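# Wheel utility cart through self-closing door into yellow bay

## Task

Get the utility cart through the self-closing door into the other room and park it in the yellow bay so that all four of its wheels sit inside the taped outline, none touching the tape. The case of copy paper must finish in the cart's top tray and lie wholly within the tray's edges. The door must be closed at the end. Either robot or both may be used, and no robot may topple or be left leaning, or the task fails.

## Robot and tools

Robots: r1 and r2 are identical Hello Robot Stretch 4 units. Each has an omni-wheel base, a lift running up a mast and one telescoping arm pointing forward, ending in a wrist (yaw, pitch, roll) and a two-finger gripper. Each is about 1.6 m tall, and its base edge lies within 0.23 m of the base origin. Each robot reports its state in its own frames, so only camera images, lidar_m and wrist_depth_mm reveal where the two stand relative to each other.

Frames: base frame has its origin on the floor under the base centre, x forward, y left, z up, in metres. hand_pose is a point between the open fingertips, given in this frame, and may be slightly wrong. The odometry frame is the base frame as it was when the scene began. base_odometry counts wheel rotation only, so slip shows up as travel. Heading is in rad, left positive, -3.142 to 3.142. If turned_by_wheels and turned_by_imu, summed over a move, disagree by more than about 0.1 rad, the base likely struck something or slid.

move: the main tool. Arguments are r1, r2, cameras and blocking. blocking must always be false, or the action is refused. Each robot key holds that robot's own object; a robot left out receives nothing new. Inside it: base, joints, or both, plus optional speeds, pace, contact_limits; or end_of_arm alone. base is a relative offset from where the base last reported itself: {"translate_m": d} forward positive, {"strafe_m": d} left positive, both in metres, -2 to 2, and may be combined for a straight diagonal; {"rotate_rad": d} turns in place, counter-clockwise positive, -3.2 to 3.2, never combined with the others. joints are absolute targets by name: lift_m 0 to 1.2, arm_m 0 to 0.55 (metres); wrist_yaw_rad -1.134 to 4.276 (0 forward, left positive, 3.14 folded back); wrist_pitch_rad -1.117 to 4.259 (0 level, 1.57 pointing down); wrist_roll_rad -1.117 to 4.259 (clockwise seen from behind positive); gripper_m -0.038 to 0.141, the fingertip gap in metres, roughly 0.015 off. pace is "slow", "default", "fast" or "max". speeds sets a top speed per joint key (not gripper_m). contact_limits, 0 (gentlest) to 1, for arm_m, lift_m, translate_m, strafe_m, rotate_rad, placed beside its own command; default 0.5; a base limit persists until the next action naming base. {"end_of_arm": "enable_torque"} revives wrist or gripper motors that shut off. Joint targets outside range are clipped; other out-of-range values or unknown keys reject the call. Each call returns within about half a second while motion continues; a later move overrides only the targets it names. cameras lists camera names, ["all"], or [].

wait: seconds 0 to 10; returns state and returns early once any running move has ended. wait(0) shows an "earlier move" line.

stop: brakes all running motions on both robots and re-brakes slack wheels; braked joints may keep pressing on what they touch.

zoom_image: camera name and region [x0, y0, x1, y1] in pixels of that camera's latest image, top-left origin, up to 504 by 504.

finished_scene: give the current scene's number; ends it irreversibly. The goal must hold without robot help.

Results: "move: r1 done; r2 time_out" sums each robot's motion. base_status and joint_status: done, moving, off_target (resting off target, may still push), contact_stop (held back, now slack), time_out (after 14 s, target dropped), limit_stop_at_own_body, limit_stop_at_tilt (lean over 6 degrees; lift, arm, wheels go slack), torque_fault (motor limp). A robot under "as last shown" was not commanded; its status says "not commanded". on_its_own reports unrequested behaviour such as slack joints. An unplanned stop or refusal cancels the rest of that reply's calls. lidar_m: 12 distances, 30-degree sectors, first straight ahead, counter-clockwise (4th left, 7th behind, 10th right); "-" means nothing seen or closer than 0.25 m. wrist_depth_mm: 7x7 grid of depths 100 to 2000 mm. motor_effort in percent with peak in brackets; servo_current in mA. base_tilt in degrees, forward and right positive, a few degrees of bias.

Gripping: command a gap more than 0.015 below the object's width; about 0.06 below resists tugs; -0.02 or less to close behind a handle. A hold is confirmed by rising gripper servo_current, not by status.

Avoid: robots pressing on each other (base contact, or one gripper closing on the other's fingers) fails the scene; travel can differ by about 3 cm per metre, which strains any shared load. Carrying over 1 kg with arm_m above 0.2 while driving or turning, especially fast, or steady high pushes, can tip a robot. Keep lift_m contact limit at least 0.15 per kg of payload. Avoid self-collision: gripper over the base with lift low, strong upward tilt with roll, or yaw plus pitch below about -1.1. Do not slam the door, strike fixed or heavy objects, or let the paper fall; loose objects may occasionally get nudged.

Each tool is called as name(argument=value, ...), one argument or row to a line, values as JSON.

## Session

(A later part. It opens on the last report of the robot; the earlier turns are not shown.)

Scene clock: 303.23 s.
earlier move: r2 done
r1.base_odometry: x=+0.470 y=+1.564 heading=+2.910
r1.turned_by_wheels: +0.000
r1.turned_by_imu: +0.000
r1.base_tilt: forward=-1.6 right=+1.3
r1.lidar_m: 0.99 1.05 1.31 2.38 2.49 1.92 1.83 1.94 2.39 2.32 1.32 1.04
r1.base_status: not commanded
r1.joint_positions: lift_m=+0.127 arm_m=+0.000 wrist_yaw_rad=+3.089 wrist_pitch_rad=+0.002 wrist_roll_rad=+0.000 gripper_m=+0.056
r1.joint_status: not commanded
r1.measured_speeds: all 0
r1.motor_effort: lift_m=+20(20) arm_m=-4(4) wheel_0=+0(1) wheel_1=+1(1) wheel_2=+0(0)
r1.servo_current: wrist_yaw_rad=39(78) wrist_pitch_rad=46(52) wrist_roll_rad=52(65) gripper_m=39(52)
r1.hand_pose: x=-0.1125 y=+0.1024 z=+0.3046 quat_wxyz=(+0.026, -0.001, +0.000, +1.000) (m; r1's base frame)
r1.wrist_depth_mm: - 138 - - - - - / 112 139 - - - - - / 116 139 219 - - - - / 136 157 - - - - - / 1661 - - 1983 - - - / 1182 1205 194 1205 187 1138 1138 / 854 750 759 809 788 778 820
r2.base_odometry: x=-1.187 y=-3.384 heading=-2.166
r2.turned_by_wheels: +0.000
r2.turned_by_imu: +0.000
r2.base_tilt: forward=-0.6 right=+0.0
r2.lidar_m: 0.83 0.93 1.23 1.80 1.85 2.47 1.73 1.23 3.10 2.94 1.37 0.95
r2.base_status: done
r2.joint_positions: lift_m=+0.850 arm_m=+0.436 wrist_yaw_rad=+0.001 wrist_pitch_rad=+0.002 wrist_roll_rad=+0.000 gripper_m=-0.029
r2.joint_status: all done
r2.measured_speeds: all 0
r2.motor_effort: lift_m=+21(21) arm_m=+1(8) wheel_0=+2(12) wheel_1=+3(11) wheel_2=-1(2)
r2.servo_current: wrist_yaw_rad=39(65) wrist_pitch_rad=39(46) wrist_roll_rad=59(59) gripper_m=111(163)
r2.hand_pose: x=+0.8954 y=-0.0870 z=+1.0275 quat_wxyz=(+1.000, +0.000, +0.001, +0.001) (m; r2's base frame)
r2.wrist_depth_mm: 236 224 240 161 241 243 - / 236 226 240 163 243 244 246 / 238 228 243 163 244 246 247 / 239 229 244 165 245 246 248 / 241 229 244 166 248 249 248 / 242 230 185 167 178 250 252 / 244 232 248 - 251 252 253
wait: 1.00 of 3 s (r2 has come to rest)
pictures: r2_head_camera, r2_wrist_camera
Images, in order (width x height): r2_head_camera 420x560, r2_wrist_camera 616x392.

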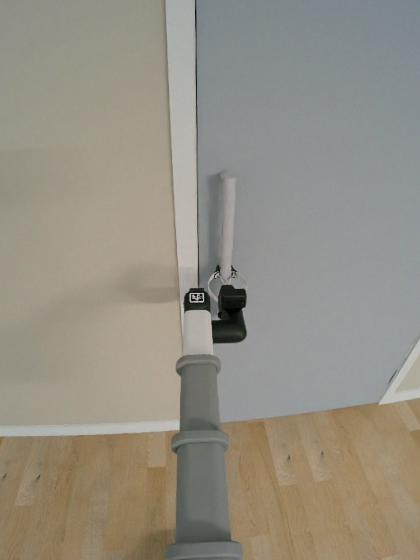

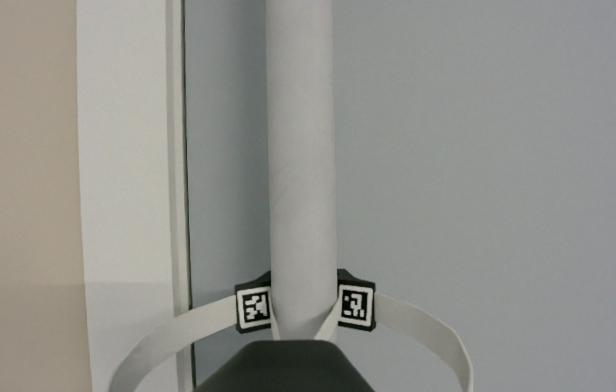

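move(
  blocking=false,
  r2={"base":{"translate_m":-0.076,"strafe_m":-0.025},"joints":{"wrist_yaw_rad":0.087},"speeds":{"wrist_yaw_rad":0.12},"pace":"slow"},
)

wait(
  seconds=2.5,
)

wait(
  seconds=1,
  cameras=["r2_wrist_camera","r2_head_camera"],
)

Scene clock: 316.83 s.
move: r2 moving
r1: as last shown
r1.lidar_m: 1.00 1.05 1.34 2.39 2.50 1.92 1.83 1.93 2.41 2.31 1.32 1.01
r1.servo_current: wrist_yaw_rad=46(65) wrist_pitch_rad=39(46) wrist_roll_rad=39(59) gripper_m=46(46)
r1.wrist_depth_mm: - 138 - - - - - / 112 139 - - - - - / 116 139 219 - - - - / 137 157 - - - - - / 1708 - - 1863 - - - / 1205 1205 194 1182 188 1160 1160 / 842 759 750 798 788 788 820
r2.base_odometry: x=-1.184 y=-3.372 heading=-2.166
r2.turned_by_wheels: +0.000
r2.turned_by_imu: -0.017
r2.base_tilt: forward=-0.7 right=+0.1
r2.lidar_m: 0.82 0.93 1.22 1.79 1.85 2.42 - 1.20 3.12 2.94 1.39 0.98
r2.base_status: translate_m moving; strafe_m moving
r2.joint_positions: lift_m=+0.850 arm_m=+0.436 wrist_yaw_rad=+0.052 wrist_pitch_rad=+0.002 wrist_roll_rad=+0.000 gripper_m=-0.029
r2.joint_status: wrist_yaw_rad moving
r2.measured_speeds: translate_m=-0.049 strafe_m=-0.012 rotate_rad=-0.001 lift_m=+0.000 arm_m=+0.000 wrist_yaw_rad=+0.145 wrist_pitch_rad=+0.000 wrist_roll_rad=+0.000
r2.motor_effort: lift_m=+21(21) arm_m=-4(4) wheel_0=-17(20) wheel_1=-8(13) wheel_2=+17(17)
r2.servo_current: wrist_yaw_rad=39(65) wrist_pitch_rad=39(46) wrist_roll_rad=59(59) gripper_m=111(117)
r2.hand_pose: x=+0.8995 y=-0.0722 z=+1.0275 quat_wxyz=(+1.000, +0.000, +0.001, +0.026) (m; r2's base frame)
r2.wrist_depth_mm: 245 232 243 163 240 238 238 / 248 234 244 164 241 240 239 / 249 235 244 166 244 242 241 / 250 236 246 166 243 242 242 / 253 237 248 168 246 245 243 / 253 239 185 167 181 246 246 / 255 241 251 - 249 246 246
pictures: none

Scene clock: 318.37 s.
earlier move: r2 done
r1.base_odometry: x=+0.470 y=+1.564 heading=+2.910
r1.turned_by_wheels: +0.000
r1.turned_by_imu: +0.000
r1.base_tilt: forward=-1.6 right=+1.3
r1.lidar_m: 1.05 1.07 1.32 2.39 2.48 1.92 1.83 1.95 2.41 2.31 1.32 1.04
r1.base_status: not commanded
r1.joint_positions: lift_m=+0.127 arm_m=+0.000 wrist_yaw_rad=+3.089 wrist_pitch_rad=+0.002 wrist_roll_rad=+0.000 gripper_m=+0.056
r1.joint_status: not commanded
r1.measured_speeds: all 0
r1.motor_effort: lift_m=+20(20) arm_m=-4(4) wheel_0=+0(1) wheel_1=+1(1) wheel_2=+0(0)
r1.servo_current: wrist_yaw_rad=46(65) wrist_pitch_rad=39(52) wrist_roll_rad=52(59) gripper_m=39(46)
r1.hand_pose: x=-0.1125 y=+0.1024 z=+0.3046 quat_wxyz=(+0.026, -0.001, +0.000, +1.000) (m; r1's base frame)
r1.wrist_depth_mm: - 138 - - - - - / 112 139 - - - - - / 116 139 219 - - - - / 137 157 - - - - - / 1708 - - 1921 - - - / 1205 1182 193 1205 188 1160 1138 / 842 759 759 809 788 778 820
r2.base_odometry: x=-1.165 y=-3.307 heading=-2.165
r2.turned_by_wheels: +0.001
r2.turned_by_imu: -0.013
r2.base_tilt: forward=-0.6 right=+0.1
r2.lidar_m: 0.83 0.99 1.27 1.82 1.85 2.38 - 1.15 3.14 2.92 1.52 0.99
r2.base_status: done
r2.joint_positions: lift_m=+0.850 arm_m=+0.436 wrist_yaw_rad=+0.092 wrist_pitch_rad=+0.002 wrist_roll_rad=+0.000 gripper_m=-0.029
r2.joint_status: all done
r2.measured_speeds: all 0
r2.motor_effort: lift_m=+21(21) arm_m=-4(4) wheel_0=-3(20) wheel_1=-6(16) wheel_2=+18(21)
r2.servo_current: wrist_yaw_rad=52(65) wrist_pitch_rad=39(46) wrist_roll_rad=33(59) gripper_m=111(117)
r2.hand_pose: x=+0.9022 y=-0.0605 z=+1.0275 quat_wxyz=(+0.999, +0.000, +0.001, +0.046) (m; r2's base frame)
r2.wrist_depth_mm: 314 296 240 163 241 242 242 / 315 297 242 163 244 243 243 / 320 312 243 164 245 245 245 / 320 317 245 167 247 247 247 / 322 319 247 167 247 248 248 / 325 319 186 168 180 250 250 / 325 320 250 - 250 - 252
wait: 1.53 of 2.5 s (r2 has come to rest)
pictures: none

Scene clock: 319.37 s.
r1.base_odometry: x=+0.470 y=+1.564 heading=+2.910
r1.turned_by_wheels: +0.000
r1.turned_by_imu: +0.000
r1.base_tilt: forward=-1.6 right=+1.3
r1.lidar_m: 1.03 1.07 1.30 2.39 2.50 1.92 1.82 1.91 2.42 2.31 1.37 1.02
r1.base_status: not commanded
r1.joint_positions: lift_m=+0.127 arm_m=+0.000 wrist_yaw_rad=+3.089 wrist_pitch_rad=+0.002 wrist_roll_rad=+0.000 gripper_m=+0.056
r1.joint_status: not commanded
r1.measured_speeds: all 0
r1.motor_effort: lift_m=+20(20) arm_m=-4(4) wheel_0=+1(1) wheel_1=+1(1) wheel_2=+0(0)
r1.servo_current: wrist_yaw_rad=52(65) wrist_pitch_rad=39(52) wrist_roll_rad=46(59) gripper_m=46(46)
r1.hand_pose: x=-0.1125 y=+0.1024 z=+0.3046 quat_wxyz=(+0.026, -0.001, +0.000, +1.000) (m; r1's base frame)
r1.wrist_depth_mm: - 138 - - - - - / 112 138 - - - - - / 116 139 218 - - - - / 137 157 - - - - - / 1708 - - 1921 - - - / 1205 1182 193 1160 188 1182 1138 / 842 750 750 798 788 778 809
r2.base_odometry: x=-1.165 y=-3.307 heading=-2.165
r2.turned_by_wheels: +0.000
r2.turned_by_imu: +0.000
r2.base_tilt: forward=-0.6 right=+0.1
r2.lidar_m: 0.83 1.00 1.30 1.81 1.86 2.41 - 1.17 3.12 2.93 1.52 0.98
r2.base_status: done
r2.joint_positions: lift_m=+0.850 arm_m=+0.436 wrist_yaw_rad=+0.092 wrist_pitch_rad=+0.002 wrist_roll_rad=+0.000 gripper_m=-0.029
r2.joint_status: all done
r2.measured_speeds: all 0
r2.motor_effort: lift_m=+21(21) arm_m=-4(4) wheel_0=-3(20) wheel_1=-6(16) wheel_2=+18(21)
r2.servo_current: wrist_yaw_rad=46(65) wrist_pitch_rad=46(46) wrist_roll_rad=39(59) gripper_m=111(117)
r2.hand_pose: x=+0.9022 y=-0.0605 z=+1.0275 quat_wxyz=(+0.999, +0.000, +0.001, +0.046) (m; r2's base frame)
r2.wrist_depth_mm: 315 297 241 162 241 242 244 / 317 298 243 163 243 243 244 / 319 314 243 164 245 245 246 / 319 315 246 167 247 247 247 / 324 317 246 166 248 248 248 / 324 320 186 168 180 249 249 / 327 322 248 - 250 - 252
wait: 1.00 s; at rest by 0.27 s
pictures: r2_head_camera, r2_wrist_camera
Images, in order (width x height): r2_head_camera 420x560, r2_wrist_camera 616x392.

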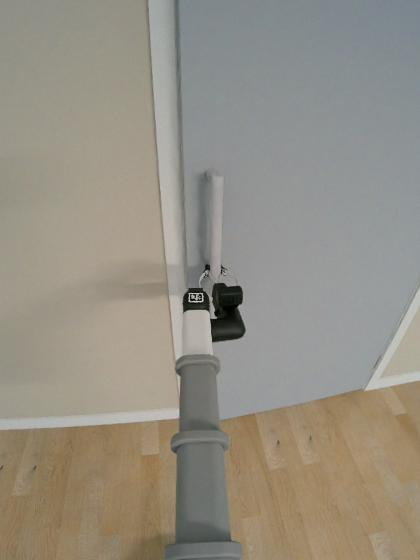

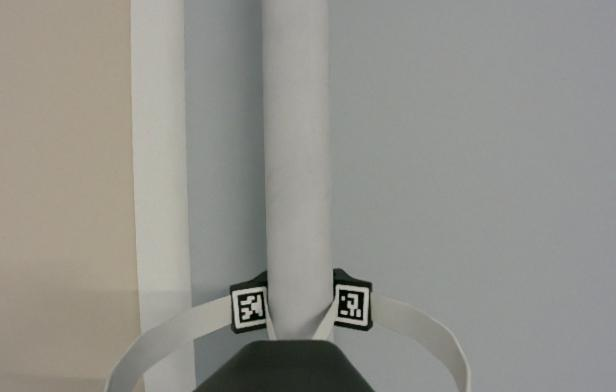

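move(
  blocking=false,
  r2={"base":{"translate_m":-0.142,"strafe_m":-0.077},"joints":{"wrist_yaw_rad":0.262},"speeds":{"wrist_yaw_rad":0.11},"pace":"slow"},
)

wait(
  seconds=4,
)

wait(
  seconds=0.5,
  cameras=["r2_wrist_camera","r2_head_camera"],
)

Scene clock: 329.90 s.
move: r2 moving
r1: as last shown
r1.lidar_m: 1.05 1.08 1.34 2.40 2.51 1.91 1.84 1.93 2.40 2.31 1.34 1.03
r1.servo_current: wrist_yaw_rad=59(59) wrist_pitch_rad=39(46) wrist_roll_rad=65(65) gripper_m=39(46)
r1.wrist_depth_mm: - 138 - - - - - / 112 138 - - - - - / 116 139 219 - - - - / 137 156 - - - - - / 1661 - - 1921 - - - / 1160 1205 193 1205 187 1182 1138 / 831 750 759 798 798 778 831
r2.base_odometry: x=-1.164 y=-3.293 heading=-2.165
r2.turned_by_wheels: +0.000
r2.turned_by_imu: +0.000
r2.base_tilt: forward=-0.6 right=+0.1
r2.lidar_m: 0.82 1.01 1.30 1.81 1.87 2.42 - 1.17 3.15 2.93 1.52 1.00
r2.base_status: translate_m moving; strafe_m moving
r2.joint_positions: lift_m=+0.850 arm_m=+0.436 wrist_yaw_rad=+0.136 wrist_pitch_rad=+0.002 wrist_roll_rad=+0.000 gripper_m=-0.029
r2.joint_status: wrist_yaw_rad moving
r2.measured_speeds: translate_m=-0.049 strafe_m=-0.028 rotate_rad=+0.002 lift_m=+0.000 arm_m=+0.000 wrist_yaw_rad=+0.106 wrist_pitch_rad=+0.000 wrist_roll_rad=+0.000
r2.motor_effort: lift_m=+21(21) arm_m=-4(4) wheel_0=-10(10) wheel_1=-11(13) wheel_2=+20(21)
r2.servo_current: wrist_yaw_rad=7(59) wrist_pitch_rad=39(46) wrist_roll_rad=52(52) gripper_m=111(117)
r2.hand_pose: x=+0.9045 y=-0.0476 z=+1.0275 quat_wxyz=(+0.998, +0.000, +0.001, +0.068) (m; r2's base frame)
r2.wrist_depth_mm: 330 322 242 163 239 240 240 / 332 325 244 164 241 241 240 / 334 329 245 165 243 243 241 / 338 329 246 165 245 244 242 / 336 332 248 167 246 246 245 / 342 334 185 167 178 246 246 / 343 336 251 - 249 248 248
pictures: none

Scene clock: 332.17 s.
earlier move: r2 done
r1.base_odometry: x=+0.470 y=+1.564 heading=+2.910
r1.turned_by_wheels: +0.000
r1.turned_by_imu: +0.000
r1.base_tilt: forward=-1.6 right=+1.2
r1.lidar_m: 1.10 1.07 1.36 2.39 2.51 1.90 1.82 1.91 2.39 2.31 1.34 1.03
r1.base_status: not commanded
r1.joint_positions: lift_m=+0.127 arm_m=+0.000 wrist_yaw_rad=+3.089 wrist_pitch_rad=+0.002 wrist_roll_rad=+0.000 gripper_m=+0.056
r1.joint_status: not commanded
r1.measured_speeds: all 0
r1.motor_effort: lift_m=+20(20) arm_m=-4(4) wheel_0=+0(1) wheel_1=+1(2) wheel_2=+0(0)
r1.servo_current: wrist_yaw_rad=52(72) wrist_pitch_rad=39(52) wrist_roll_rad=52(65) gripper_m=33(46)
r1.hand_pose: x=-0.1125 y=+0.1024 z=+0.3046 quat_wxyz=(+0.026, -0.001, +0.000, +1.000) (m; r1's base frame)
r1.wrist_depth_mm: - 138 - - - - - / 112 139 - - - - - / 116 139 219 - - - - / 136 156 - - - - - / 1618 - - 1983 - - - / 1182 1229 193 1182 187 1160 1138 / 854 768 750 798 798 778 820
r2.base_odometry: x=-1.150 y=-3.147 heading=-2.165
r2.turned_by_wheels: +0.000
r2.turned_by_imu: -0.003
r2.base_tilt: forward=-0.6 right=+0.1
r2.lidar_m: 0.85 1.11 1.45 1.87 1.93 2.48 1.56 1.01 1.36 2.86 1.76 1.04
r2.base_status: done
r2.joint_positions: lift_m=+0.850 arm_m=+0.436 wrist_yaw_rad=+0.263 wrist_pitch_rad=+0.002 wrist_roll_rad=+0.000 gripper_m=-0.029
r2.joint_status: all done
r2.measured_speeds: all 0
r2.motor_effort: lift_m=+20(21) arm_m=-4(5) wheel_0=-6(12) wheel_1=-8(15) wheel_2=+17(21)
r2.servo_current: wrist_yaw_rad=39(91) wrist_pitch_rad=46(46) wrist_roll_rad=59(59) gripper_m=111(117)
r2.hand_pose: x=+0.9081 y=-0.0095 z=+1.0275 quat_wxyz=(+0.991, +0.000, +0.001, +0.131) (m; r2's base frame)
r2.wrist_depth_mm: - - 240 163 240 241 240 / - - 243 163 242 242 242 / - - 244 165 244 244 243 / - - 246 166 245 245 244 / - - 246 167 246 247 246 / - - 183 167 178 248 249 / - - 250 - 250 249 249
wait: 2.27 of 4 s (r2 has come to rest)
pictures: none

Scene clock: 332.67 s.
r1.base_odometry: x=+0.470 y=+1.564 heading=+2.910
r1.turned_by_wheels: +0.000
r1.turned_by_imu: +0.000
r1.base_tilt: forward=-1.6 right=+1.3
r1.lidar_m: 1.09 1.08 1.36 2.38 2.51 1.92 1.83 1.89 2.40 2.31 1.36 1.03
r1.base_status: not commanded
r1.joint_positions: lift_m=+0.127 arm_m=+0.000 wrist_yaw_rad=+3.089 wrist_pitch_rad=+0.002 wrist_roll_rad=+0.000 gripper_m=+0.056
r1.joint_status: not commanded
r1.measured_speeds: all 0
r1.motor_effort: lift_m=+20(20) arm_m=-4(4) wheel_0=+0(1) wheel_1=+1(2) wheel_2=+0(0)
r1.servo_current: wrist_yaw_rad=72(72) wrist_pitch_rad=46(52) wrist_roll_rad=46(65) gripper_m=39(46)
r1.hand_pose: x=-0.1125 y=+0.1024 z=+0.3046 quat_wxyz=(+0.026, -0.001, +0.000, +1.000) (m; r1's base frame)
r1.wrist_depth_mm: - 138 - - - - - / 112 139 - - - - - / 116 139 218 - - - - / 137 156 - - - - - / 1661 - - 1921 - - - / 1205 1182 193 1160 187 1138 1138 / 842 759 750 798 788 778 809
r2.base_odometry: x=-1.150 y=-3.147 heading=-2.165
r2.turned_by_wheels: +0.000
r2.turned_by_imu: +0.000
r2.base_tilt: forward=-0.6 right=+0.1
r2.lidar_m: 0.84 1.14 1.48 1.87 1.92 2.47 1.58 1.00 1.34 2.87 1.77 1.07
r2.base_status: done
r2.joint_positions: lift_m=+0.850 arm_m=+0.436 wrist_yaw_rad=+0.263 wrist_pitch_rad=+0.002 wrist_roll_rad=+0.000 gripper_m=-0.029
r2.joint_status: all done
r2.measured_speeds: all 0
r2.motor_effort: lift_m=+21(21) arm_m=-4(5) wheel_0=-6(12) wheel_1=-8(15) wheel_2=+17(21)
r2.servo_current: wrist_yaw_rad=33(91) wrist_pitch_rad=39(46) wrist_roll_rad=46(59) gripper_m=111(117)
r2.hand_pose: x=+0.9081 y=-0.0095 z=+1.0275 quat_wxyz=(+0.991, +0.000, +0.001, +0.131) (m; r2's base frame)
r2.wrist_depth_mm: - - 241 163 240 240 240 / - - 243 164 242 242 241 / - - 244 165 244 242 244 / - - 244 165 245 245 244 / - - 247 167 246 246 247 / - - 183 167 178 248 248 / - - 249 - 249 249 249
wait: 0.50 s; at rest by 0.27 s
pictures: r2_head_camera, r2_wrist_camera
Images, in order (width x height): r2_head_camera 420x560, r2_wrist_camera 616x392.

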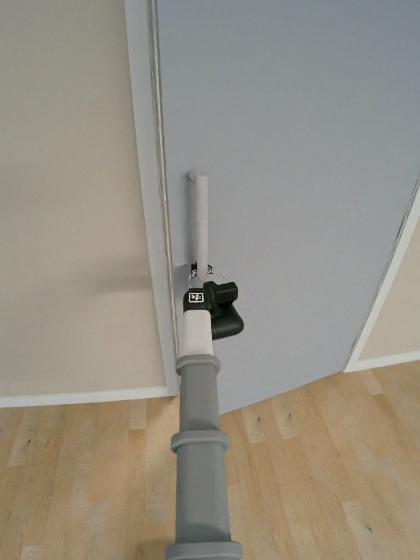

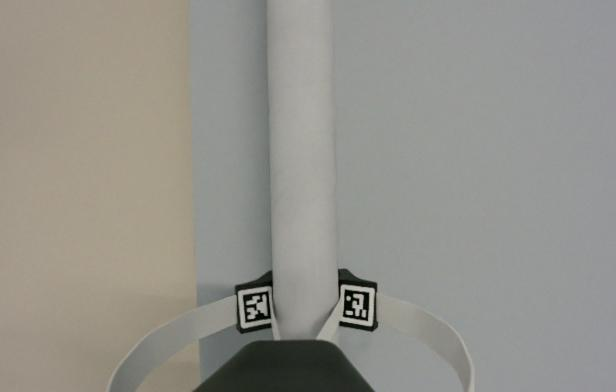

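move(
  blocking=false,
  r2={"base":{"translate_m":-0.181,"strafe_m":-0.158},"joints":{"wrist_yaw_rad":0.524},"speeds":{"wrist_yaw_rad":0.105},"pace":"slow"},
)

wait(
  seconds=4,
)

wait(
  seconds=0.5,
  cameras=["r2_wrist_camera","r2_head_camera","r2_head_right_camera"],
)

Scene clock: 341.40 s.
move: r2 moving
r1: as last shown
r1.lidar_m: 1.10 1.06 1.33 2.39 2.49 1.92 1.82 1.92 2.41 2.30 1.35 1.06
r1.motor_effort: lift_m=+20(20) arm_m=-4(4) wheel_0=+1(1) wheel_1=+1(1) wheel_2=+0(0)
r1.servo_current: wrist_yaw_rad=52(65) wrist_pitch_rad=39(46) wrist_roll_rad=33(59) gripper_m=46(46)
r1.wrist_depth_mm: - 138 - - - - - / 112 139 - - - - - / 116 140 219 - - - - / 137 157 - - - - - / 1708 - - 1983 - - - / 1182 1229 194 1205 187 1160 1138 / 842 759 741 788 788 778 820
r2.base_odometry: x=-1.151 y=-3.134 heading=-2.165
r2.turned_by_wheels: +0.000
r2.turned_by_imu: +0.000
r2.base_tilt: forward=-0.7 right=+0.1
r2.lidar_m: 0.83 1.16 1.51 1.88 1.94 2.48 1.56 0.99 1.30 2.86 1.76 1.05
r2.base_status: translate_m moving; strafe_m moving
r2.joint_positions: lift_m=+0.850 arm_m=+0.436 wrist_yaw_rad=+0.305 wrist_pitch_rad=+0.002 wrist_roll_rad=+0.000 gripper_m=-0.029
r2.joint_status: wrist_yaw_rad moving
r2.measured_speeds: translate_m=-0.038 strafe_m=-0.033 rotate_rad=-0.002 lift_m=+0.000 arm_m=+0.000 wrist_yaw_rad=+0.104 wrist_pitch_rad=+0.000 wrist_roll_rad=+0.000
r2.motor_effort: lift_m=+21(21) arm_m=-4(5) wheel_0=+0(10) wheel_1=-12(14) wheel_2=+18(19)
r2.servo_current: wrist_yaw_rad=59(111) wrist_pitch_rad=39(46) wrist_roll_rad=33(59) gripper_m=117(117)
r2.hand_pose: x=+0.9083 y=+0.0031 z=+1.0275 quat_wxyz=(+0.988, +0.000, +0.001, +0.152) (m; r2's base frame)
r2.wrist_depth_mm: - - 242 162 239 238 237 / - - 244 164 242 238 238 / - - 245 166 241 241 239 / - - 246 165 244 242 241 / - - 247 166 244 244 242 / - - 182 167 181 245 244 / - 123 251 - 248 246 247
pictures: none

Scene clock: 344.53 s.
earlier move: r2 done
r1.base_odometry: x=+0.470 y=+1.564 heading=+2.910
r1.turned_by_wheels: +0.000
r1.turned_by_imu: +0.000
r1.base_tilt: forward=-1.6 right=+1.3
r1.lidar_m: 1.15 1.07 1.33 2.40 2.50 1.91 1.83 1.92 2.40 2.31 1.36 1.04
r1.base_status: not commanded
r1.joint_positions: lift_m=+0.127 arm_m=+0.000 wrist_yaw_rad=+3.089 wrist_pitch_rad=+0.002 wrist_roll_rad=+0.000 gripper_m=+0.056
r1.joint_status: not commanded
r1.measured_speeds: all 0
r1.motor_effort: lift_m=+20(20) arm_m=-4(4) wheel_0=+0(1) wheel_1=+1(2) wheel_2=+0(0)
r1.servo_current: wrist_yaw_rad=46(78) wrist_pitch_rad=46(52) wrist_roll_rad=46(65) gripper_m=46(52)
r1.hand_pose: x=-0.1125 y=+0.1024 z=+0.3046 quat_wxyz=(+0.026, -0.001, +0.000, +1.000) (m; r1's base frame)
r1.wrist_depth_mm: - 138 - - - - - / 112 139 - - - - - / 116 140 219 - - - - / 137 157 - - - - - / 1661 - - 1863 - - - / 1205 1182 193 1182 187 1182 1118 / 854 741 759 788 778 788 820
r2.base_odometry: x=-1.180 y=-2.909 heading=-2.164
r2.turned_by_wheels: +0.001
r2.turned_by_imu: +0.000
r2.base_tilt: forward=-0.6 right=+0.1
r2.lidar_m: 0.82 1.33 1.73 2.01 2.07 2.68 1.12 0.78 1.09 2.73 2.11 1.20
r2.base_status: done
r2.joint_positions: lift_m=+0.850 arm_m=+0.436 wrist_yaw_rad=+0.521 wrist_pitch_rad=+0.002 wrist_roll_rad=+0.000 gripper_m=-0.029
r2.joint_status: all done
r2.measured_speeds: all 0
r2.motor_effort: lift_m=+21(21) arm_m=-4(5) wheel_0=+4(10) wheel_1=-9(16) wheel_2=+16(20)
r2.servo_current: wrist_yaw_rad=33(111) wrist_pitch_rad=46(46) wrist_roll_rad=39(59) gripper_m=117(124)
r2.hand_pose: x=+0.9006 y=+0.0677 z=+1.0275 quat_wxyz=(+0.966, +0.000, +0.001, +0.258) (m; r2's base frame)
r2.wrist_depth_mm: - - 243 163 238 236 235 / - - 243 164 239 237 236 / - - 246 166 241 239 238 / - - 247 164 244 240 239 / - - 249 165 244 242 240 / - - 183 167 182 243 240 / - 124 251 - 246 244 243
wait: 3.13 of 4 s (r2 has come to rest)
pictures: none

Scene clock: 345.03 s.
r1.base_odometry: x=+0.470 y=+1.564 heading=+2.910
r1.turned_by_wheels: +0.000
r1.turned_by_imu: +0.000
r1.base_tilt: forward=-1.6 right=+1.3
r1.lidar_m: 1.17 1.07 1.34 2.40 2.51 1.94 1.82 1.94 2.39 2.31 1.33 1.04
r1.base_status: not commanded
r1.joint_positions: lift_m=+0.127 arm_m=+0.000 wrist_yaw_rad=+3.089 wrist_pitch_rad=+0.002 wrist_roll_rad=+0.000 gripper_m=+0.056
r1.joint_status: not commanded
r1.measured_speeds: all 0
r1.motor_effort: lift_m=+20(20) arm_m=-4(4) wheel_0=+0(1) wheel_1=+1(2) wheel_2=+0(0)
r1.servo_current: wrist_yaw_rad=33(78) wrist_pitch_rad=46(52) wrist_roll_rad=46(65) gripper_m=46(52)
r1.hand_pose: x=-0.1125 y=+0.1024 z=+0.3046 quat_wxyz=(+0.026, -0.001, +0.000, +1.000) (m; r1's base frame)
r1.wrist_depth_mm: - 138 - - - - - / 112 139 - - - - - / 116 139 220 - - - - / 136 157 - - - - - / 1661 - - 1983 - - - / 1182 1205 194 1205 187 1160 1160 / 842 759 750 798 798 788 820
r2.base_odometry: x=-1.180 y=-2.909 heading=-2.164
r2.turned_by_wheels: +0.000
r2.turned_by_imu: +0.000
r2.base_tilt: forward=-0.6 right=+0.1
r2.lidar_m: 0.85 1.33 1.72 2.01 2.05 2.66 1.10 0.76 1.07 2.70 2.08 1.18
r2.base_status: done
r2.joint_positions: lift_m=+0.850 arm_m=+0.436 wrist_yaw_rad=+0.521 wrist_pitch_rad=+0.002 wrist_roll_rad=+0.000 gripper_m=-0.029
r2.joint_status: all done
r2.measured_speeds: all 0
r2.motor_effort: lift_m=+21(21) arm_m=-4(5) wheel_0=+4(10) wheel_1=-8(16) wheel_2=+16(20)
r2.servo_current: wrist_yaw_rad=46(111) wrist_pitch_rad=39(46) wrist_roll_rad=33(59) gripper_m=117(124)
r2.hand_pose: x=+0.9006 y=+0.0677 z=+1.0275 quat_wxyz=(+0.966, +0.000, +0.001, +0.258) (m; r2's base frame)
r2.wrist_depth_mm: - - 244 163 239 237 236 / - - 244 164 240 238 236 / - - 245 166 242 239 237 / - - 247 165 243 241 238 / - - 248 166 245 242 240 / - - 183 166 181 243 242 / - 124 251 - 247 244 242
wait: 0.50 s; at rest by 0.27 s
pictures: r2_head_camera, r2_head_right_camera, r2_wrist_camera
Images, in order (width x height): r2_head_camera 420x560, r2_head_right_camera 420x672, r2_wrist_camera 616x392.

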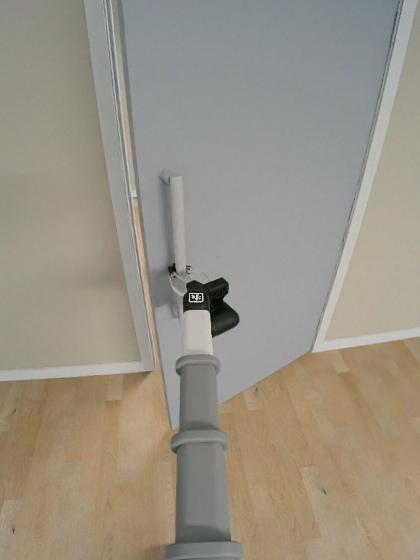

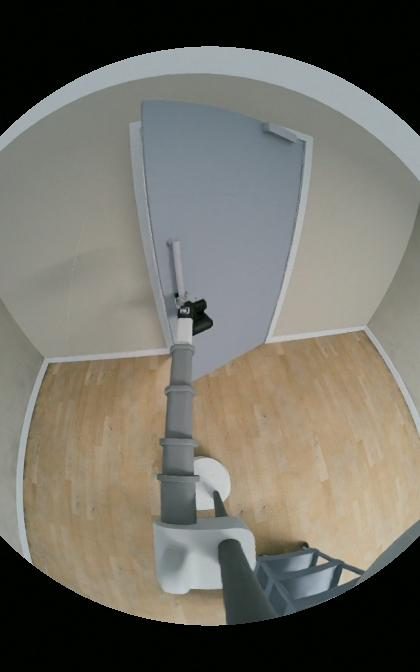

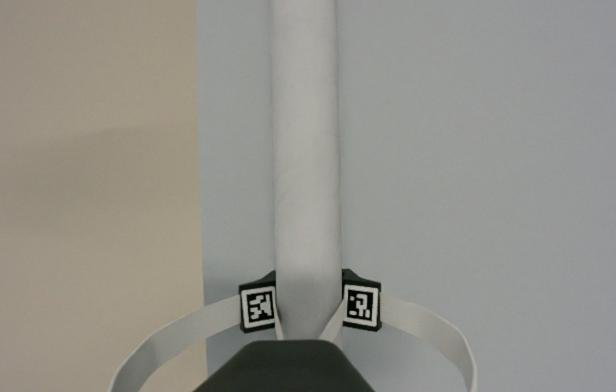

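move(
  blocking=false,
  r2={"base":{"strafe_m":-0.2},"joints":{"wrist_yaw_rad":0.775,"arm_m":0.302},"speeds":{"wrist_yaw_rad":0.1,"arm_m":0.055},"pace":"slow"},
)

wait(
  seconds=4,
)

wait(
  seconds=0.5,
  cameras=["r2_wrist_camera","r2_head_right_camera"],
)

Scene clock: 355.13 s.
move: r2 moving
r1: as last shown
r1.lidar_m: 1.19 1.06 1.34 2.39 2.49 1.92 1.83 1.90 2.41 2.31 1.35 1.03
r1.motor_effort: lift_m=+20(20) arm_m=-4(4) wheel_0=+0(1) wheel_1=+1(1) wheel_2=+0(0)
r1.servo_current: wrist_yaw_rad=33(59) wrist_pitch_rad=46(52) wrist_roll_rad=52(52) gripper_m=39(46)
r1.wrist_depth_mm: - 139 - - - - - / 112 139 - - - - - / 116 139 219 - - - - / 137 157 - - - - - / 1756 - - 1921 - - - / 1205 1205 194 1229 187 1160 1160 / 854 759 759 798 798 778 831
r2.base_odometry: x=-1.192 y=-2.902 heading=-2.164
r2.turned_by_wheels: +0.000
r2.turned_by_imu: -0.001
r2.base_tilt: forward=-0.6 right=+0.1
r2.lidar_m: 0.82 1.32 1.72 2.03 2.07 2.66 1.07 0.78 1.08 2.69 2.08 1.19
r2.base_status: strafe_m moving
r2.joint_positions: lift_m=+0.850 arm_m=+0.413 wrist_yaw_rad=+0.553 wrist_pitch_rad=+0.002 wrist_roll_rad=+0.000 gripper_m=-0.029
r2.joint_status: arm_m moving; wrist_yaw_rad moving
r2.measured_speeds: translate_m=+0.000 strafe_m=-0.058 rotate_rad=+0.000 lift_m=+0.000 arm_m=-0.056 wrist_yaw_rad=+0.074 wrist_pitch_rad=+0.000 wrist_roll_rad=+0.000
r2.motor_effort: lift_m=+20(21) arm_m=-17(21) wheel_0=+1(9) wheel_1=-15(15) wheel_2=+9(13)
r2.servo_current: wrist_yaw_rad=39(98) wrist_pitch_rad=39(46) wrist_roll_rad=52(52) gripper_m=111(117)
r2.hand_pose: x=+0.8750 y=+0.0771 z=+1.0275 quat_wxyz=(+0.962, +0.000, +0.001, +0.273) (m; r2's base frame)
r2.wrist_depth_mm: - - 242 162 240 237 236 / - - 243 163 240 238 237 / - - 245 165 240 240 239 / - - 246 166 243 242 240 / - - 248 166 244 243 241 / - - 183 167 179 244 244 / - 120 - - 247 247 245
pictures: none

Scene clock: 357.77 s.
earlier move: r2 done
r1.base_odometry: x=+0.470 y=+1.564 heading=+2.910
r1.turned_by_wheels: +0.000
r1.turned_by_imu: +0.000
r1.base_tilt: forward=-1.6 right=+1.3
r1.lidar_m: 1.23 1.08 1.34 2.39 2.50 1.92 1.83 1.93 2.43 2.32 1.33 1.05
r1.base_status: not commanded
r1.joint_positions: lift_m=+0.127 arm_m=+0.000 wrist_yaw_rad=+3.089 wrist_pitch_rad=+0.002 wrist_roll_rad=+0.000 gripper_m=+0.056
r1.joint_status: not commanded
r1.measured_speeds: all 0
r1.motor_effort: lift_m=+20(20) arm_m=-4(4) wheel_0=+0(1) wheel_1=+1(2) wheel_2=+0(0)
r1.servo_current: wrist_yaw_rad=59(78) wrist_pitch_rad=39(52) wrist_roll_rad=39(65) gripper_m=46(52)
r1.hand_pose: x=-0.1125 y=+0.1024 z=+0.3046 quat_wxyz=(+0.026, -0.001, +0.000, +1.000) (m; r1's base frame)
r1.wrist_depth_mm: - 138 - - - - - / 112 139 - - - - - / 116 139 218 - - - - / 137 157 - - - - - / 1661 - - 1921 - - - / 1205 1205 193 1182 187 1182 1160 / 831 750 741 798 788 778 820
r2.base_odometry: x=-1.345 y=-2.798 heading=-2.163
r2.turned_by_wheels: +0.002
r2.turned_by_imu: +0.005
r2.base_tilt: forward=-0.7 right=+0.0
r2.lidar_m: 0.67 0.75 1.74 2.22 2.27 2.94 0.72 0.72 2.73 2.53 2.06 1.26
r2.base_status: done
r2.joint_positions: lift_m=+0.850 arm_m=+0.302 wrist_yaw_rad=+0.775 wrist_pitch_rad=+0.002 wrist_roll_rad=+0.000 gripper_m=-0.029
r2.joint_status: all done
r2.measured_speeds: all 0
r2.motor_effort: lift_m=+21(21) arm_m=-11(21) wheel_0=+10(16) wheel_1=-3(16) wheel_2=+11(13)
r2.servo_current: wrist_yaw_rad=46(117) wrist_pitch_rad=39(46) wrist_roll_rad=52(59) gripper_m=111(117)
r2.hand_pose: x=+0.7405 y=+0.1394 z=+1.0275 quat_wxyz=(+0.926, +0.000, +0.001, +0.378) (m; r2's base frame)
r2.wrist_depth_mm: - - 246 162 236 232 226 / - - 248 164 237 232 229 / - - 249 165 239 235 229 / - - 249 166 240 235 230 / - - 251 167 241 236 232 / - - 183 167 180 237 234 / - - - - 242 236 236
wait: 2.63 of 4 s (r2 has come to rest)
pictures: none

Scene clock: 358.27 s.
r1.base_odometry: x=+0.470 y=+1.564 heading=+2.910
r1.turned_by_wheels: +0.000
r1.turned_by_imu: +0.000
r1.base_tilt: forward=-1.6 right=+1.3
r1.lidar_m: 1.22 1.08 1.33 2.40 2.48 1.94 1.83 1.92 2.38 2.32 1.35 1.06
r1.base_status: not commanded
r1.joint_positions: lift_m=+0.127 arm_m=+0.000 wrist_yaw_rad=+3.089 wrist_pitch_rad=+0.002 wrist_roll_rad=+0.000 gripper_m=+0.056
r1.joint_status: not commanded
r1.measured_speeds: all 0
r1.motor_effort: lift_m=+20(20) arm_m=-4(4) wheel_0=+0(1) wheel_1=+1(2) wheel_2=+0(0)
r1.servo_current: wrist_yaw_rad=46(78) wrist_pitch_rad=46(52) wrist_roll_rad=46(65) gripper_m=39(52)
r1.hand_pose: x=-0.1125 y=+0.1024 z=+0.3046 quat_wxyz=(+0.026, -0.001, +0.000, +1.000) (m; r1's base frame)
r1.wrist_depth_mm: - 138 - - - - - / 112 139 - - - - - / 116 139 218 - - - - / 136 157 - - - - - / 1618 - - 1921 - - - / 1182 1182 193 1205 187 1160 1160 / 854 750 741 798 788 778 820
r2.base_odometry: x=-1.345 y=-2.798 heading=-2.163
r2.turned_by_wheels: +0.000
r2.turned_by_imu: +0.000
r2.base_tilt: forward=-0.6 right=+0.1
r2.lidar_m: 0.69 0.74 1.73 2.20 2.25 2.92 0.73 0.73 2.71 2.53 2.10 1.23
r2.base_status: done
r2.joint_positions: lift_m=+0.850 arm_m=+0.302 wrist_yaw_rad=+0.775 wrist_pitch_rad=+0.002 wrist_roll_rad=+0.000 gripper_m=-0.029
r2.joint_status: all done
r2.measured_speeds: all 0
r2.motor_effort: lift_m=+21(21) arm_m=-11(21) wheel_0=+9(16) wheel_1=-3(16) wheel_2=+11(13)
r2.servo_current: wrist_yaw_rad=46(117) wrist_pitch_rad=46(46) wrist_roll_rad=46(59) gripper_m=117(117)
r2.hand_pose: x=+0.7405 y=+0.1394 z=+1.0275 quat_wxyz=(+0.926, +0.000, +0.001, +0.378) (m; r2's base frame)
r2.wrist_depth_mm: - - 244 163 236 230 227 / - - 247 164 237 233 229 / - - 249 165 237 234 229 / - - 250 166 240 235 229 / - - 252 167 241 235 232 / - - 184 167 180 236 234 / - - - - 243 236 235
wait: 0.50 s; at rest by 0.27 s
pictures: r2_head_right_camera, r2_wrist_camera
Images, in order (width x height): r2_head_right_camera 420x672, r2_wrist_camera 616x392.

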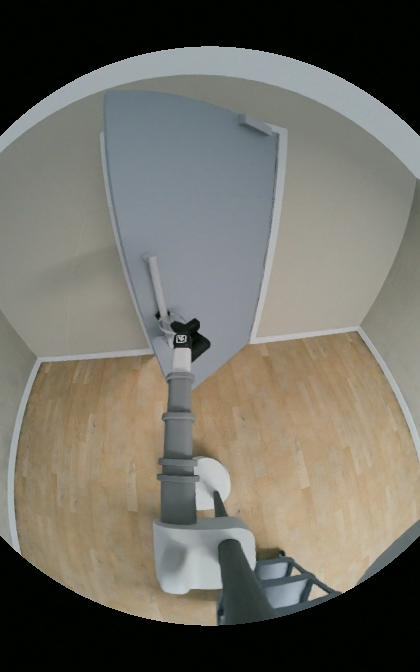

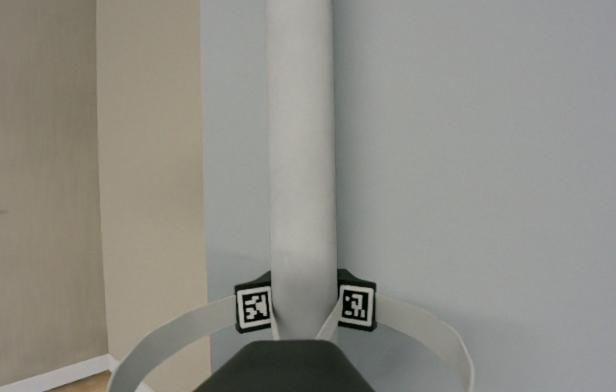

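move(
  blocking=false,
  r2={"base":{"strafe_m":-0.23},"joints":{"wrist_yaw_rad":0.99,"arm_m":0.21},"speeds":{"wrist_yaw_rad":0.085,"arm_m":0.037},"pace":"slow"},
)

wait(
  seconds=4,
)

wait(
  seconds=0.5,
  cameras=["r2_wrist_camera","r2_head_right_camera"],
)

Scene clock: 365.13 s.
move: r2 moving
r1: as last shown
r1.lidar_m: 1.21 1.09 1.32 2.39 2.45 1.92 1.83 1.94 2.42 2.30 1.34 1.04
r1.motor_effort: lift_m=+20(20) arm_m=-4(4) wheel_0=+0(1) wheel_1=+1(1) wheel_2=+0(0)
r1.servo_current: wrist_yaw_rad=46(59) wrist_pitch_rad=39(46) wrist_roll_rad=39(59) gripper_m=39(52)
r1.wrist_depth_mm: - 138 - - - - - / 112 139 - - - - - / 116 139 218 - - - - / 136 156 - - - - - / 1708 - - 1983 - - - / 1205 1205 194 1182 188 1160 1138 / 831 750 768 798 788 778 831
r2.base_odometry: x=-1.358 y=-2.790 heading=-2.162
r2.turned_by_wheels: +0.001
r2.turned_by_imu: +0.001
r2.base_tilt: forward=-0.6 right=+0.0
r2.lidar_m: 0.66 0.70 1.74 2.23 2.28 2.95 0.70 0.71 2.70 2.50 2.10 1.23
r2.base_status: strafe_m moving
r2.joint_positions: lift_m=+0.850 arm_m=+0.286 wrist_yaw_rad=+0.803 wrist_pitch_rad=+0.002 wrist_roll_rad=+0.000 gripper_m=-0.029
r2.joint_status: arm_m moving; wrist_yaw_rad moving
r2.measured_speeds: translate_m=+0.000 strafe_m=-0.058 rotate_rad=-0.001 lift_m=+0.000 arm_m=-0.038 wrist_yaw_rad=+0.069 wrist_pitch_rad=+0.000 wrist_roll_rad=+0.000
r2.motor_effort: lift_m=+21(21) arm_m=-14(17) wheel_0=+10(12) wheel_1=-12(13) wheel_2=+11(12)
r2.servo_current: wrist_yaw_rad=72(85) wrist_pitch_rad=39(46) wrist_roll_rad=39(59) gripper_m=111(117)
r2.hand_pose: x=+0.7199 y=+0.1467 z=+1.0275 quat_wxyz=(+0.921, +0.000, +0.001, +0.391) (m; r2's base frame)
r2.wrist_depth_mm: - - 246 162 236 233 228 / - - 247 162 238 233 230 / - - 248 167 240 235 232 / - - 249 164 240 236 233 / - - 252 166 241 238 235 / - - 182 167 180 238 236 / - - - - 244 237 236
pictures: none

Scene clock: 368.07 s.
earlier move: r2 done
r1.base_odometry: x=+0.470 y=+1.564 heading=+2.910
r1.turned_by_wheels: +0.000
r1.turned_by_imu: +0.000
r1.base_tilt: forward=-1.6 right=+1.2
r1.lidar_m: 1.30 1.09 1.32 2.39 2.49 1.93 1.82 1.94 2.39 2.31 1.36 1.03
r1.base_status: not commanded
r1.joint_positions: lift_m=+0.127 arm_m=+0.000 wrist_yaw_rad=+3.089 wrist_pitch_rad=+0.002 wrist_roll_rad=+0.000 gripper_m=+0.056
r1.joint_status: not commanded
r1.measured_speeds: all 0
r1.motor_effort: lift_m=+20(20) arm_m=-4(4) wheel_0=+0(1) wheel_1=+1(2) wheel_2=+0(0)
r1.servo_current: wrist_yaw_rad=39(65) wrist_pitch_rad=46(52) wrist_roll_rad=52(65) gripper_m=39(52)
r1.hand_pose: x=-0.1125 y=+0.1024 z=+0.3046 quat_wxyz=(+0.026, -0.001, +0.000, +1.000) (m; r1's base frame)
r1.wrist_depth_mm: - 139 - - - - - / 112 139 - - - - - / 116 139 219 - - - - / 136 157 - - - - - / 1618 - - 1921 - - - / 1205 1205 195 1182 188 1182 1118 / 842 759 750 798 798 778 809
r2.base_odometry: x=-1.536 y=-2.670 heading=-2.160
r2.turned_by_wheels: +0.002
r2.turned_by_imu: +0.007
r2.base_tilt: forward=-0.7 right=+0.0
r2.lidar_m: 0.61 0.58 1.74 2.45 2.50 3.20 0.69 0.75 2.47 2.30 2.08 1.41
r2.base_status: done
r2.joint_positions: lift_m=+0.850 arm_m=+0.210 wrist_yaw_rad=+0.999 wrist_pitch_rad=+0.002 wrist_roll_rad=+0.000 gripper_m=-0.029
r2.joint_status: all done
r2.measured_speeds: all 0
r2.motor_effort: lift_m=+21(21) arm_m=-8(17) wheel_0=+19(21) wheel_1=+0(13) wheel_2=+11(12)
r2.servo_current: wrist_yaw_rad=59(98) wrist_pitch_rad=39(46) wrist_roll_rad=52(59) gripper_m=111(117)
r2.hand_pose: x=+0.6106 y=+0.1953 z=+1.0275 quat_wxyz=(+0.878, +0.000, +0.001, +0.479) (m; r2's base frame)
r2.wrist_depth_mm: - - 248 164 235 227 223 / - - 249 165 235 229 224 / - - 250 165 236 229 225 / - - 252 166 238 231 226 / - - 253 167 240 233 227 / - - 187 167 181 234 229 / - - 257 - - 232 231
wait: 2.93 of 4 s (r2 has come to rest)
pictures: none

Scene clock: 368.57 s.
r1.base_odometry: x=+0.470 y=+1.564 heading=+2.910
r1.turned_by_wheels: +0.000
r1.turned_by_imu: +0.000
r1.base_tilt: forward=-1.6 right=+1.3
r1.lidar_m: 1.29 1.06 1.33 2.39 2.49 1.94 1.83 1.91 2.40 2.31 1.36 1.03
r1.base_status: not commanded
r1.joint_positions: lift_m=+0.127 arm_m=+0.000 wrist_yaw_rad=+3.089 wrist_pitch_rad=+0.002 wrist_roll_rad=+0.000 gripper_m=+0.056
r1.joint_status: not commanded
r1.measured_speeds: all 0
r1.motor_effort: lift_m=+20(20) arm_m=-4(4) wheel_0=+0(1) wheel_1=+1(2) wheel_2=+0(0)
r1.servo_current: wrist_yaw_rad=46(65) wrist_pitch_rad=46(52) wrist_roll_rad=46(65) gripper_m=46(52)
r1.hand_pose: x=-0.1125 y=+0.1024 z=+0.3046 quat_wxyz=(+0.026, -0.001, +0.000, +1.000) (m; r1's base frame)
r1.wrist_depth_mm: - 138 - - - - - / 112 139 - - - - - / 116 140 219 - - - - / 137 157 - - - - - / 1708 - - 1921 - - - / 1182 1182 194 1182 187 1182 1118 / 854 759 759 809 788 768 820
r2.base_odometry: x=-1.536 y=-2.670 heading=-2.160
r2.turned_by_wheels: +0.000
r2.turned_by_imu: +0.000
r2.base_tilt: forward=-0.7 right=+0.0
r2.lidar_m: 0.59 0.58 1.82 2.45 2.49 3.25 0.67 0.77 2.48 2.30 2.10 1.43
r2.base_status: done
r2.joint_positions: lift_m=+0.850 arm_m=+0.210 wrist_yaw_rad=+0.999 wrist_pitch_rad=+0.002 wrist_roll_rad=+0.000 gripper_m=-0.029
r2.joint_status: all done
r2.measured_speeds: all 0
r2.motor_effort: lift_m=+21(21) arm_m=-8(17) wheel_0=+19(21) wheel_1=+0(13) wheel_2=+11(12)
r2.servo_current: wrist_yaw_rad=65(98) wrist_pitch_rad=39(46) wrist_roll_rad=46(59) gripper_m=111(117)
r2.hand_pose: x=+0.6106 y=+0.1953 z=+1.0275 quat_wxyz=(+0.878, +0.000, +0.001, +0.479) (m; r2's base frame)
r2.wrist_depth_mm: - - 248 164 234 228 223 / - - 250 165 235 229 224 / - - 251 165 238 231 225 / - - 252 166 239 232 226 / - - 253 167 240 233 228 / - - 186 167 181 234 229 / - - 257 - - 233 231
wait: 0.50 s; at rest by 0.27 s
pictures: r2_head_right_camera, r2_wrist_camera
Images, in order (width x height): r2_head_right_camera 420x672, r2_wrist_camera 616x392.

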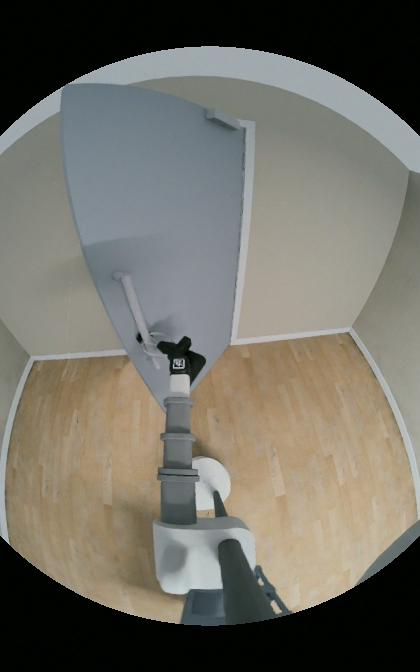

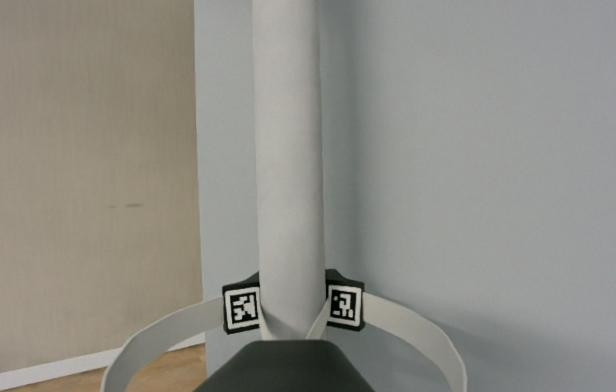

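move(
  blocking=false,
  r2={"base":{"strafe_m":-0.279},"joints":{"wrist_yaw_rad":1.26,"arm_m":0.135},"speeds":{"wrist_yaw_rad":0.085,"arm_m":0.025},"pace":"slow"},
)

wait(
  seconds=4,
)

wait(
  seconds=0.5,
  cameras=["r2_wrist_camera","r2_head_right_camera"],
)

Scene clock: 377.13 s.
move: r2 moving
r1: as last shown
r1.lidar_m: 1.30 1.09 1.33 2.39 2.52 1.91 1.85 1.92 2.38 2.29 1.37 1.05
r1.motor_effort: lift_m=+20(20) arm_m=-4(4) wheel_0=+0(1) wheel_1=+1(1) wheel_2=+0(0)
r1.servo_current: wrist_yaw_rad=65(65) wrist_pitch_rad=39(46) wrist_roll_rad=46(65) gripper_m=33(46)
r1.wrist_depth_mm: - 138 - - - - - / 112 139 - - - - - / 116 140 220 - - - - / 137 157 - - - - - / 1708 - - 1863 - - - / 1182 1182 194 1182 187 1160 1160 / 842 759 750 798 798 778 809
r2.base_odometry: x=-1.548 y=-2.662 heading=-2.159
r2.turned_by_wheels: +0.001
r2.turned_by_imu: +0.002
r2.base_tilt: forward=-0.6 right=+0.1
r2.lidar_m: 0.58 0.57 1.77 2.45 2.50 3.22 0.68 0.75 2.41 2.30 2.08 1.40
r2.base_status: strafe_m moving
r2.joint_positions: lift_m=+0.850 arm_m=+0.199 wrist_yaw_rad=+1.028 wrist_pitch_rad=+0.002 wrist_roll_rad=+0.000 gripper_m=-0.029
r2.joint_status: arm_m moving; wrist_yaw_rad moving
r2.measured_speeds: translate_m=+0.001 strafe_m=-0.057 rotate_rad=-0.003 lift_m=+0.000 arm_m=-0.025 wrist_yaw_rad=+0.076 wrist_pitch_rad=+0.000 wrist_roll_rad=+0.000
r2.motor_effort: lift_m=+21(21) arm_m=-13(14) wheel_0=+14(22) wheel_1=-8(8) wheel_2=+8(10)
r2.servo_current: wrist_yaw_rad=33(85) wrist_pitch_rad=39(46) wrist_roll_rad=52(52) gripper_m=117(117)
r2.hand_pose: x=+0.5935 y=+0.2017 z=+1.0275 quat_wxyz=(+0.871, +0.000, +0.001, +0.492) (m; r2's base frame)
r2.wrist_depth_mm: - - 248 162 236 230 224 / - - 250 163 236 229 225 / - - 250 165 237 231 226 / - - 252 166 239 232 228 / - - 255 167 241 234 228 / - - 186 167 179 235 230 / - - 258 - 242 234 231
pictures: none

Scene clock: 380.57 s.
earlier move: r2 done
r1.base_odometry: x=+0.470 y=+1.564 heading=+2.910
r1.turned_by_wheels: +0.000
r1.turned_by_imu: +0.000
r1.base_tilt: forward=-1.5 right=+1.3
r1.lidar_m: 1.43 1.07 1.31 2.38 2.48 1.93 1.85 1.93 2.38 2.29 1.33 1.02
r1.base_status: not commanded
r1.joint_positions: lift_m=+0.127 arm_m=+0.000 wrist_yaw_rad=+3.089 wrist_pitch_rad=+0.002 wrist_roll_rad=+0.000 gripper_m=+0.056
r1.joint_status: not commanded
r1.measured_speeds: all 0
r1.motor_effort: lift_m=+20(20) arm_m=-4(4) wheel_0=+0(1) wheel_1=+1(1) wheel_2=+0(0)
r1.servo_current: wrist_yaw_rad=52(65) wrist_pitch_rad=52(52) wrist_roll_rad=59(72) gripper_m=39(52)
r1.hand_pose: x=-0.1125 y=+0.1024 z=+0.3046 quat_wxyz=(+0.026, -0.001, +0.000, +1.000) (m; r1's base frame)
r1.wrist_depth_mm: - 138 - - - - - / 112 139 - - - - - / 116 139 219 - - - - / 137 157 - - - - - / 1708 - - 1921 - - - / 1182 1182 194 1182 187 1160 1138 / 854 750 759 798 798 768 831
r2.base_odometry: x=-1.768 y=-2.516 heading=-2.159
r2.turned_by_wheels: +0.000
r2.turned_by_imu: +0.005
r2.base_tilt: forward=-0.7 right=+0.1
r2.lidar_m: 0.68 0.47 1.85 2.72 2.78 0.73 0.72 3.14 2.17 2.03 2.08 1.44
r2.base_status: done
r2.joint_positions: lift_m=+0.850 arm_m=+0.135 wrist_yaw_rad=+1.254 wrist_pitch_rad=+0.002 wrist_roll_rad=+0.000 gripper_m=-0.029
r2.joint_status: all done
r2.measured_speeds: all 0
r2.motor_effort: lift_m=+21(21) arm_m=-10(15) wheel_0=+10(22) wheel_1=-8(10) wheel_2=+8(10)
r2.servo_current: wrist_yaw_rad=52(98) wrist_pitch_rad=46(46) wrist_roll_rad=46(59) gripper_m=111(117)
r2.hand_pose: x=+0.4791 y=+0.2468 z=+1.0275 quat_wxyz=(+0.810, +0.000, +0.001, +0.587) (m; r2's base frame)
r2.wrist_depth_mm: - - 245 162 237 234 229 / - - 247 163 238 235 231 / - - 247 165 240 236 232 / - - 250 165 241 237 235 / - - 251 167 242 238 236 / - - 185 167 181 238 236 / - - 254 - 244 239 238
wait: 3.43 of 4 s (r2 has come to rest)
pictures: none

Scene clock: 381.07 s.
r1.base_odometry: x=+0.470 y=+1.564 heading=+2.910
r1.turned_by_wheels: +0.000
r1.turned_by_imu: +0.000
r1.base_tilt: forward=-1.5 right=+1.2
r1.lidar_m: 1.44 1.07 1.36 2.39 2.51 1.92 1.83 1.92 2.40 2.31 1.36 1.04
r1.base_status: not commanded
r1.joint_positions: lift_m=+0.127 arm_m=+0.000 wrist_yaw_rad=+3.089 wrist_pitch_rad=+0.002 wrist_roll_rad=+0.000 gripper_m=+0.056
r1.joint_status: not commanded
r1.measured_speeds: all 0
r1.motor_effort: lift_m=+20(20) arm_m=-4(4) wheel_0=+1(1) wheel_1=+1(1) wheel_2=+0(0)
r1.servo_current: wrist_yaw_rad=59(65) wrist_pitch_rad=39(52) wrist_roll_rad=46(72) gripper_m=46(52)
r1.hand_pose: x=-0.1125 y=+0.1024 z=+0.3046 quat_wxyz=(+0.026, -0.001, +0.000, +1.000) (m; r1's base frame)
r1.wrist_depth_mm: - 138 - - - - - / 112 139 - - - - - / 116 139 219 - - - - / 136 157 - - - - - / 1661 - - 1921 - - - / 1182 1205 193 1160 187 1182 1138 / 842 750 750 798 788 788 820
r2.base_odometry: x=-1.768 y=-2.516 heading=-2.159
r2.turned_by_wheels: +0.000
r2.turned_by_imu: +0.000
r2.base_tilt: forward=-0.7 right=+0.1
r2.lidar_m: 0.74 0.49 1.81 2.69 2.79 0.72 0.74 3.15 2.15 2.02 2.07 1.45
r2.base_status: done
r2.joint_positions: lift_m=+0.850 arm_m=+0.135 wrist_yaw_rad=+1.254 wrist_pitch_rad=+0.002 wrist_roll_rad=+0.000 gripper_m=-0.029
r2.joint_status: all done
r2.measured_speeds: all 0
r2.motor_effort: lift_m=+21(21) arm_m=-10(15) wheel_0=+10(22) wheel_1=-8(10) wheel_2=+8(10)
r2.servo_current: wrist_yaw_rad=52(98) wrist_pitch_rad=46(46) wrist_roll_rad=52(59) gripper_m=111(117)
r2.hand_pose: x=+0.4791 y=+0.2468 z=+1.0275 quat_wxyz=(+0.810, +0.000, +0.001, +0.587) (m; r2's base frame)
r2.wrist_depth_mm: - - 245 162 237 234 229 / - - 246 163 238 234 232 / - - 247 165 239 236 233 / - - 249 165 241 237 235 / - - 250 167 243 238 236 / - - 185 167 181 239 237 / - - 253 - 244 240 238
wait: 0.50 s; at rest by 0.27 s
pictures: r2_head_right_camera, r2_wrist_camera
Images, in order (width x height): r2_head_right_camera 420x672, r2_wrist_camera 616x392.

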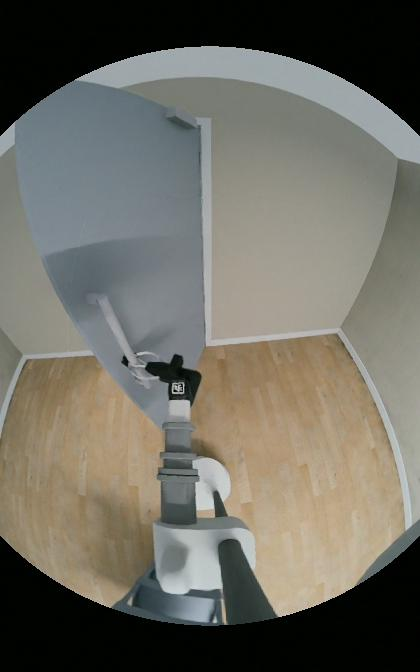

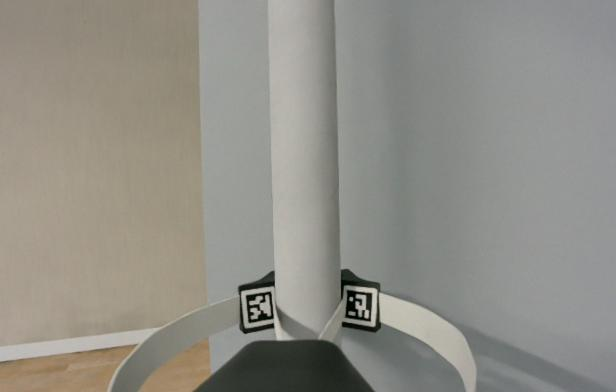

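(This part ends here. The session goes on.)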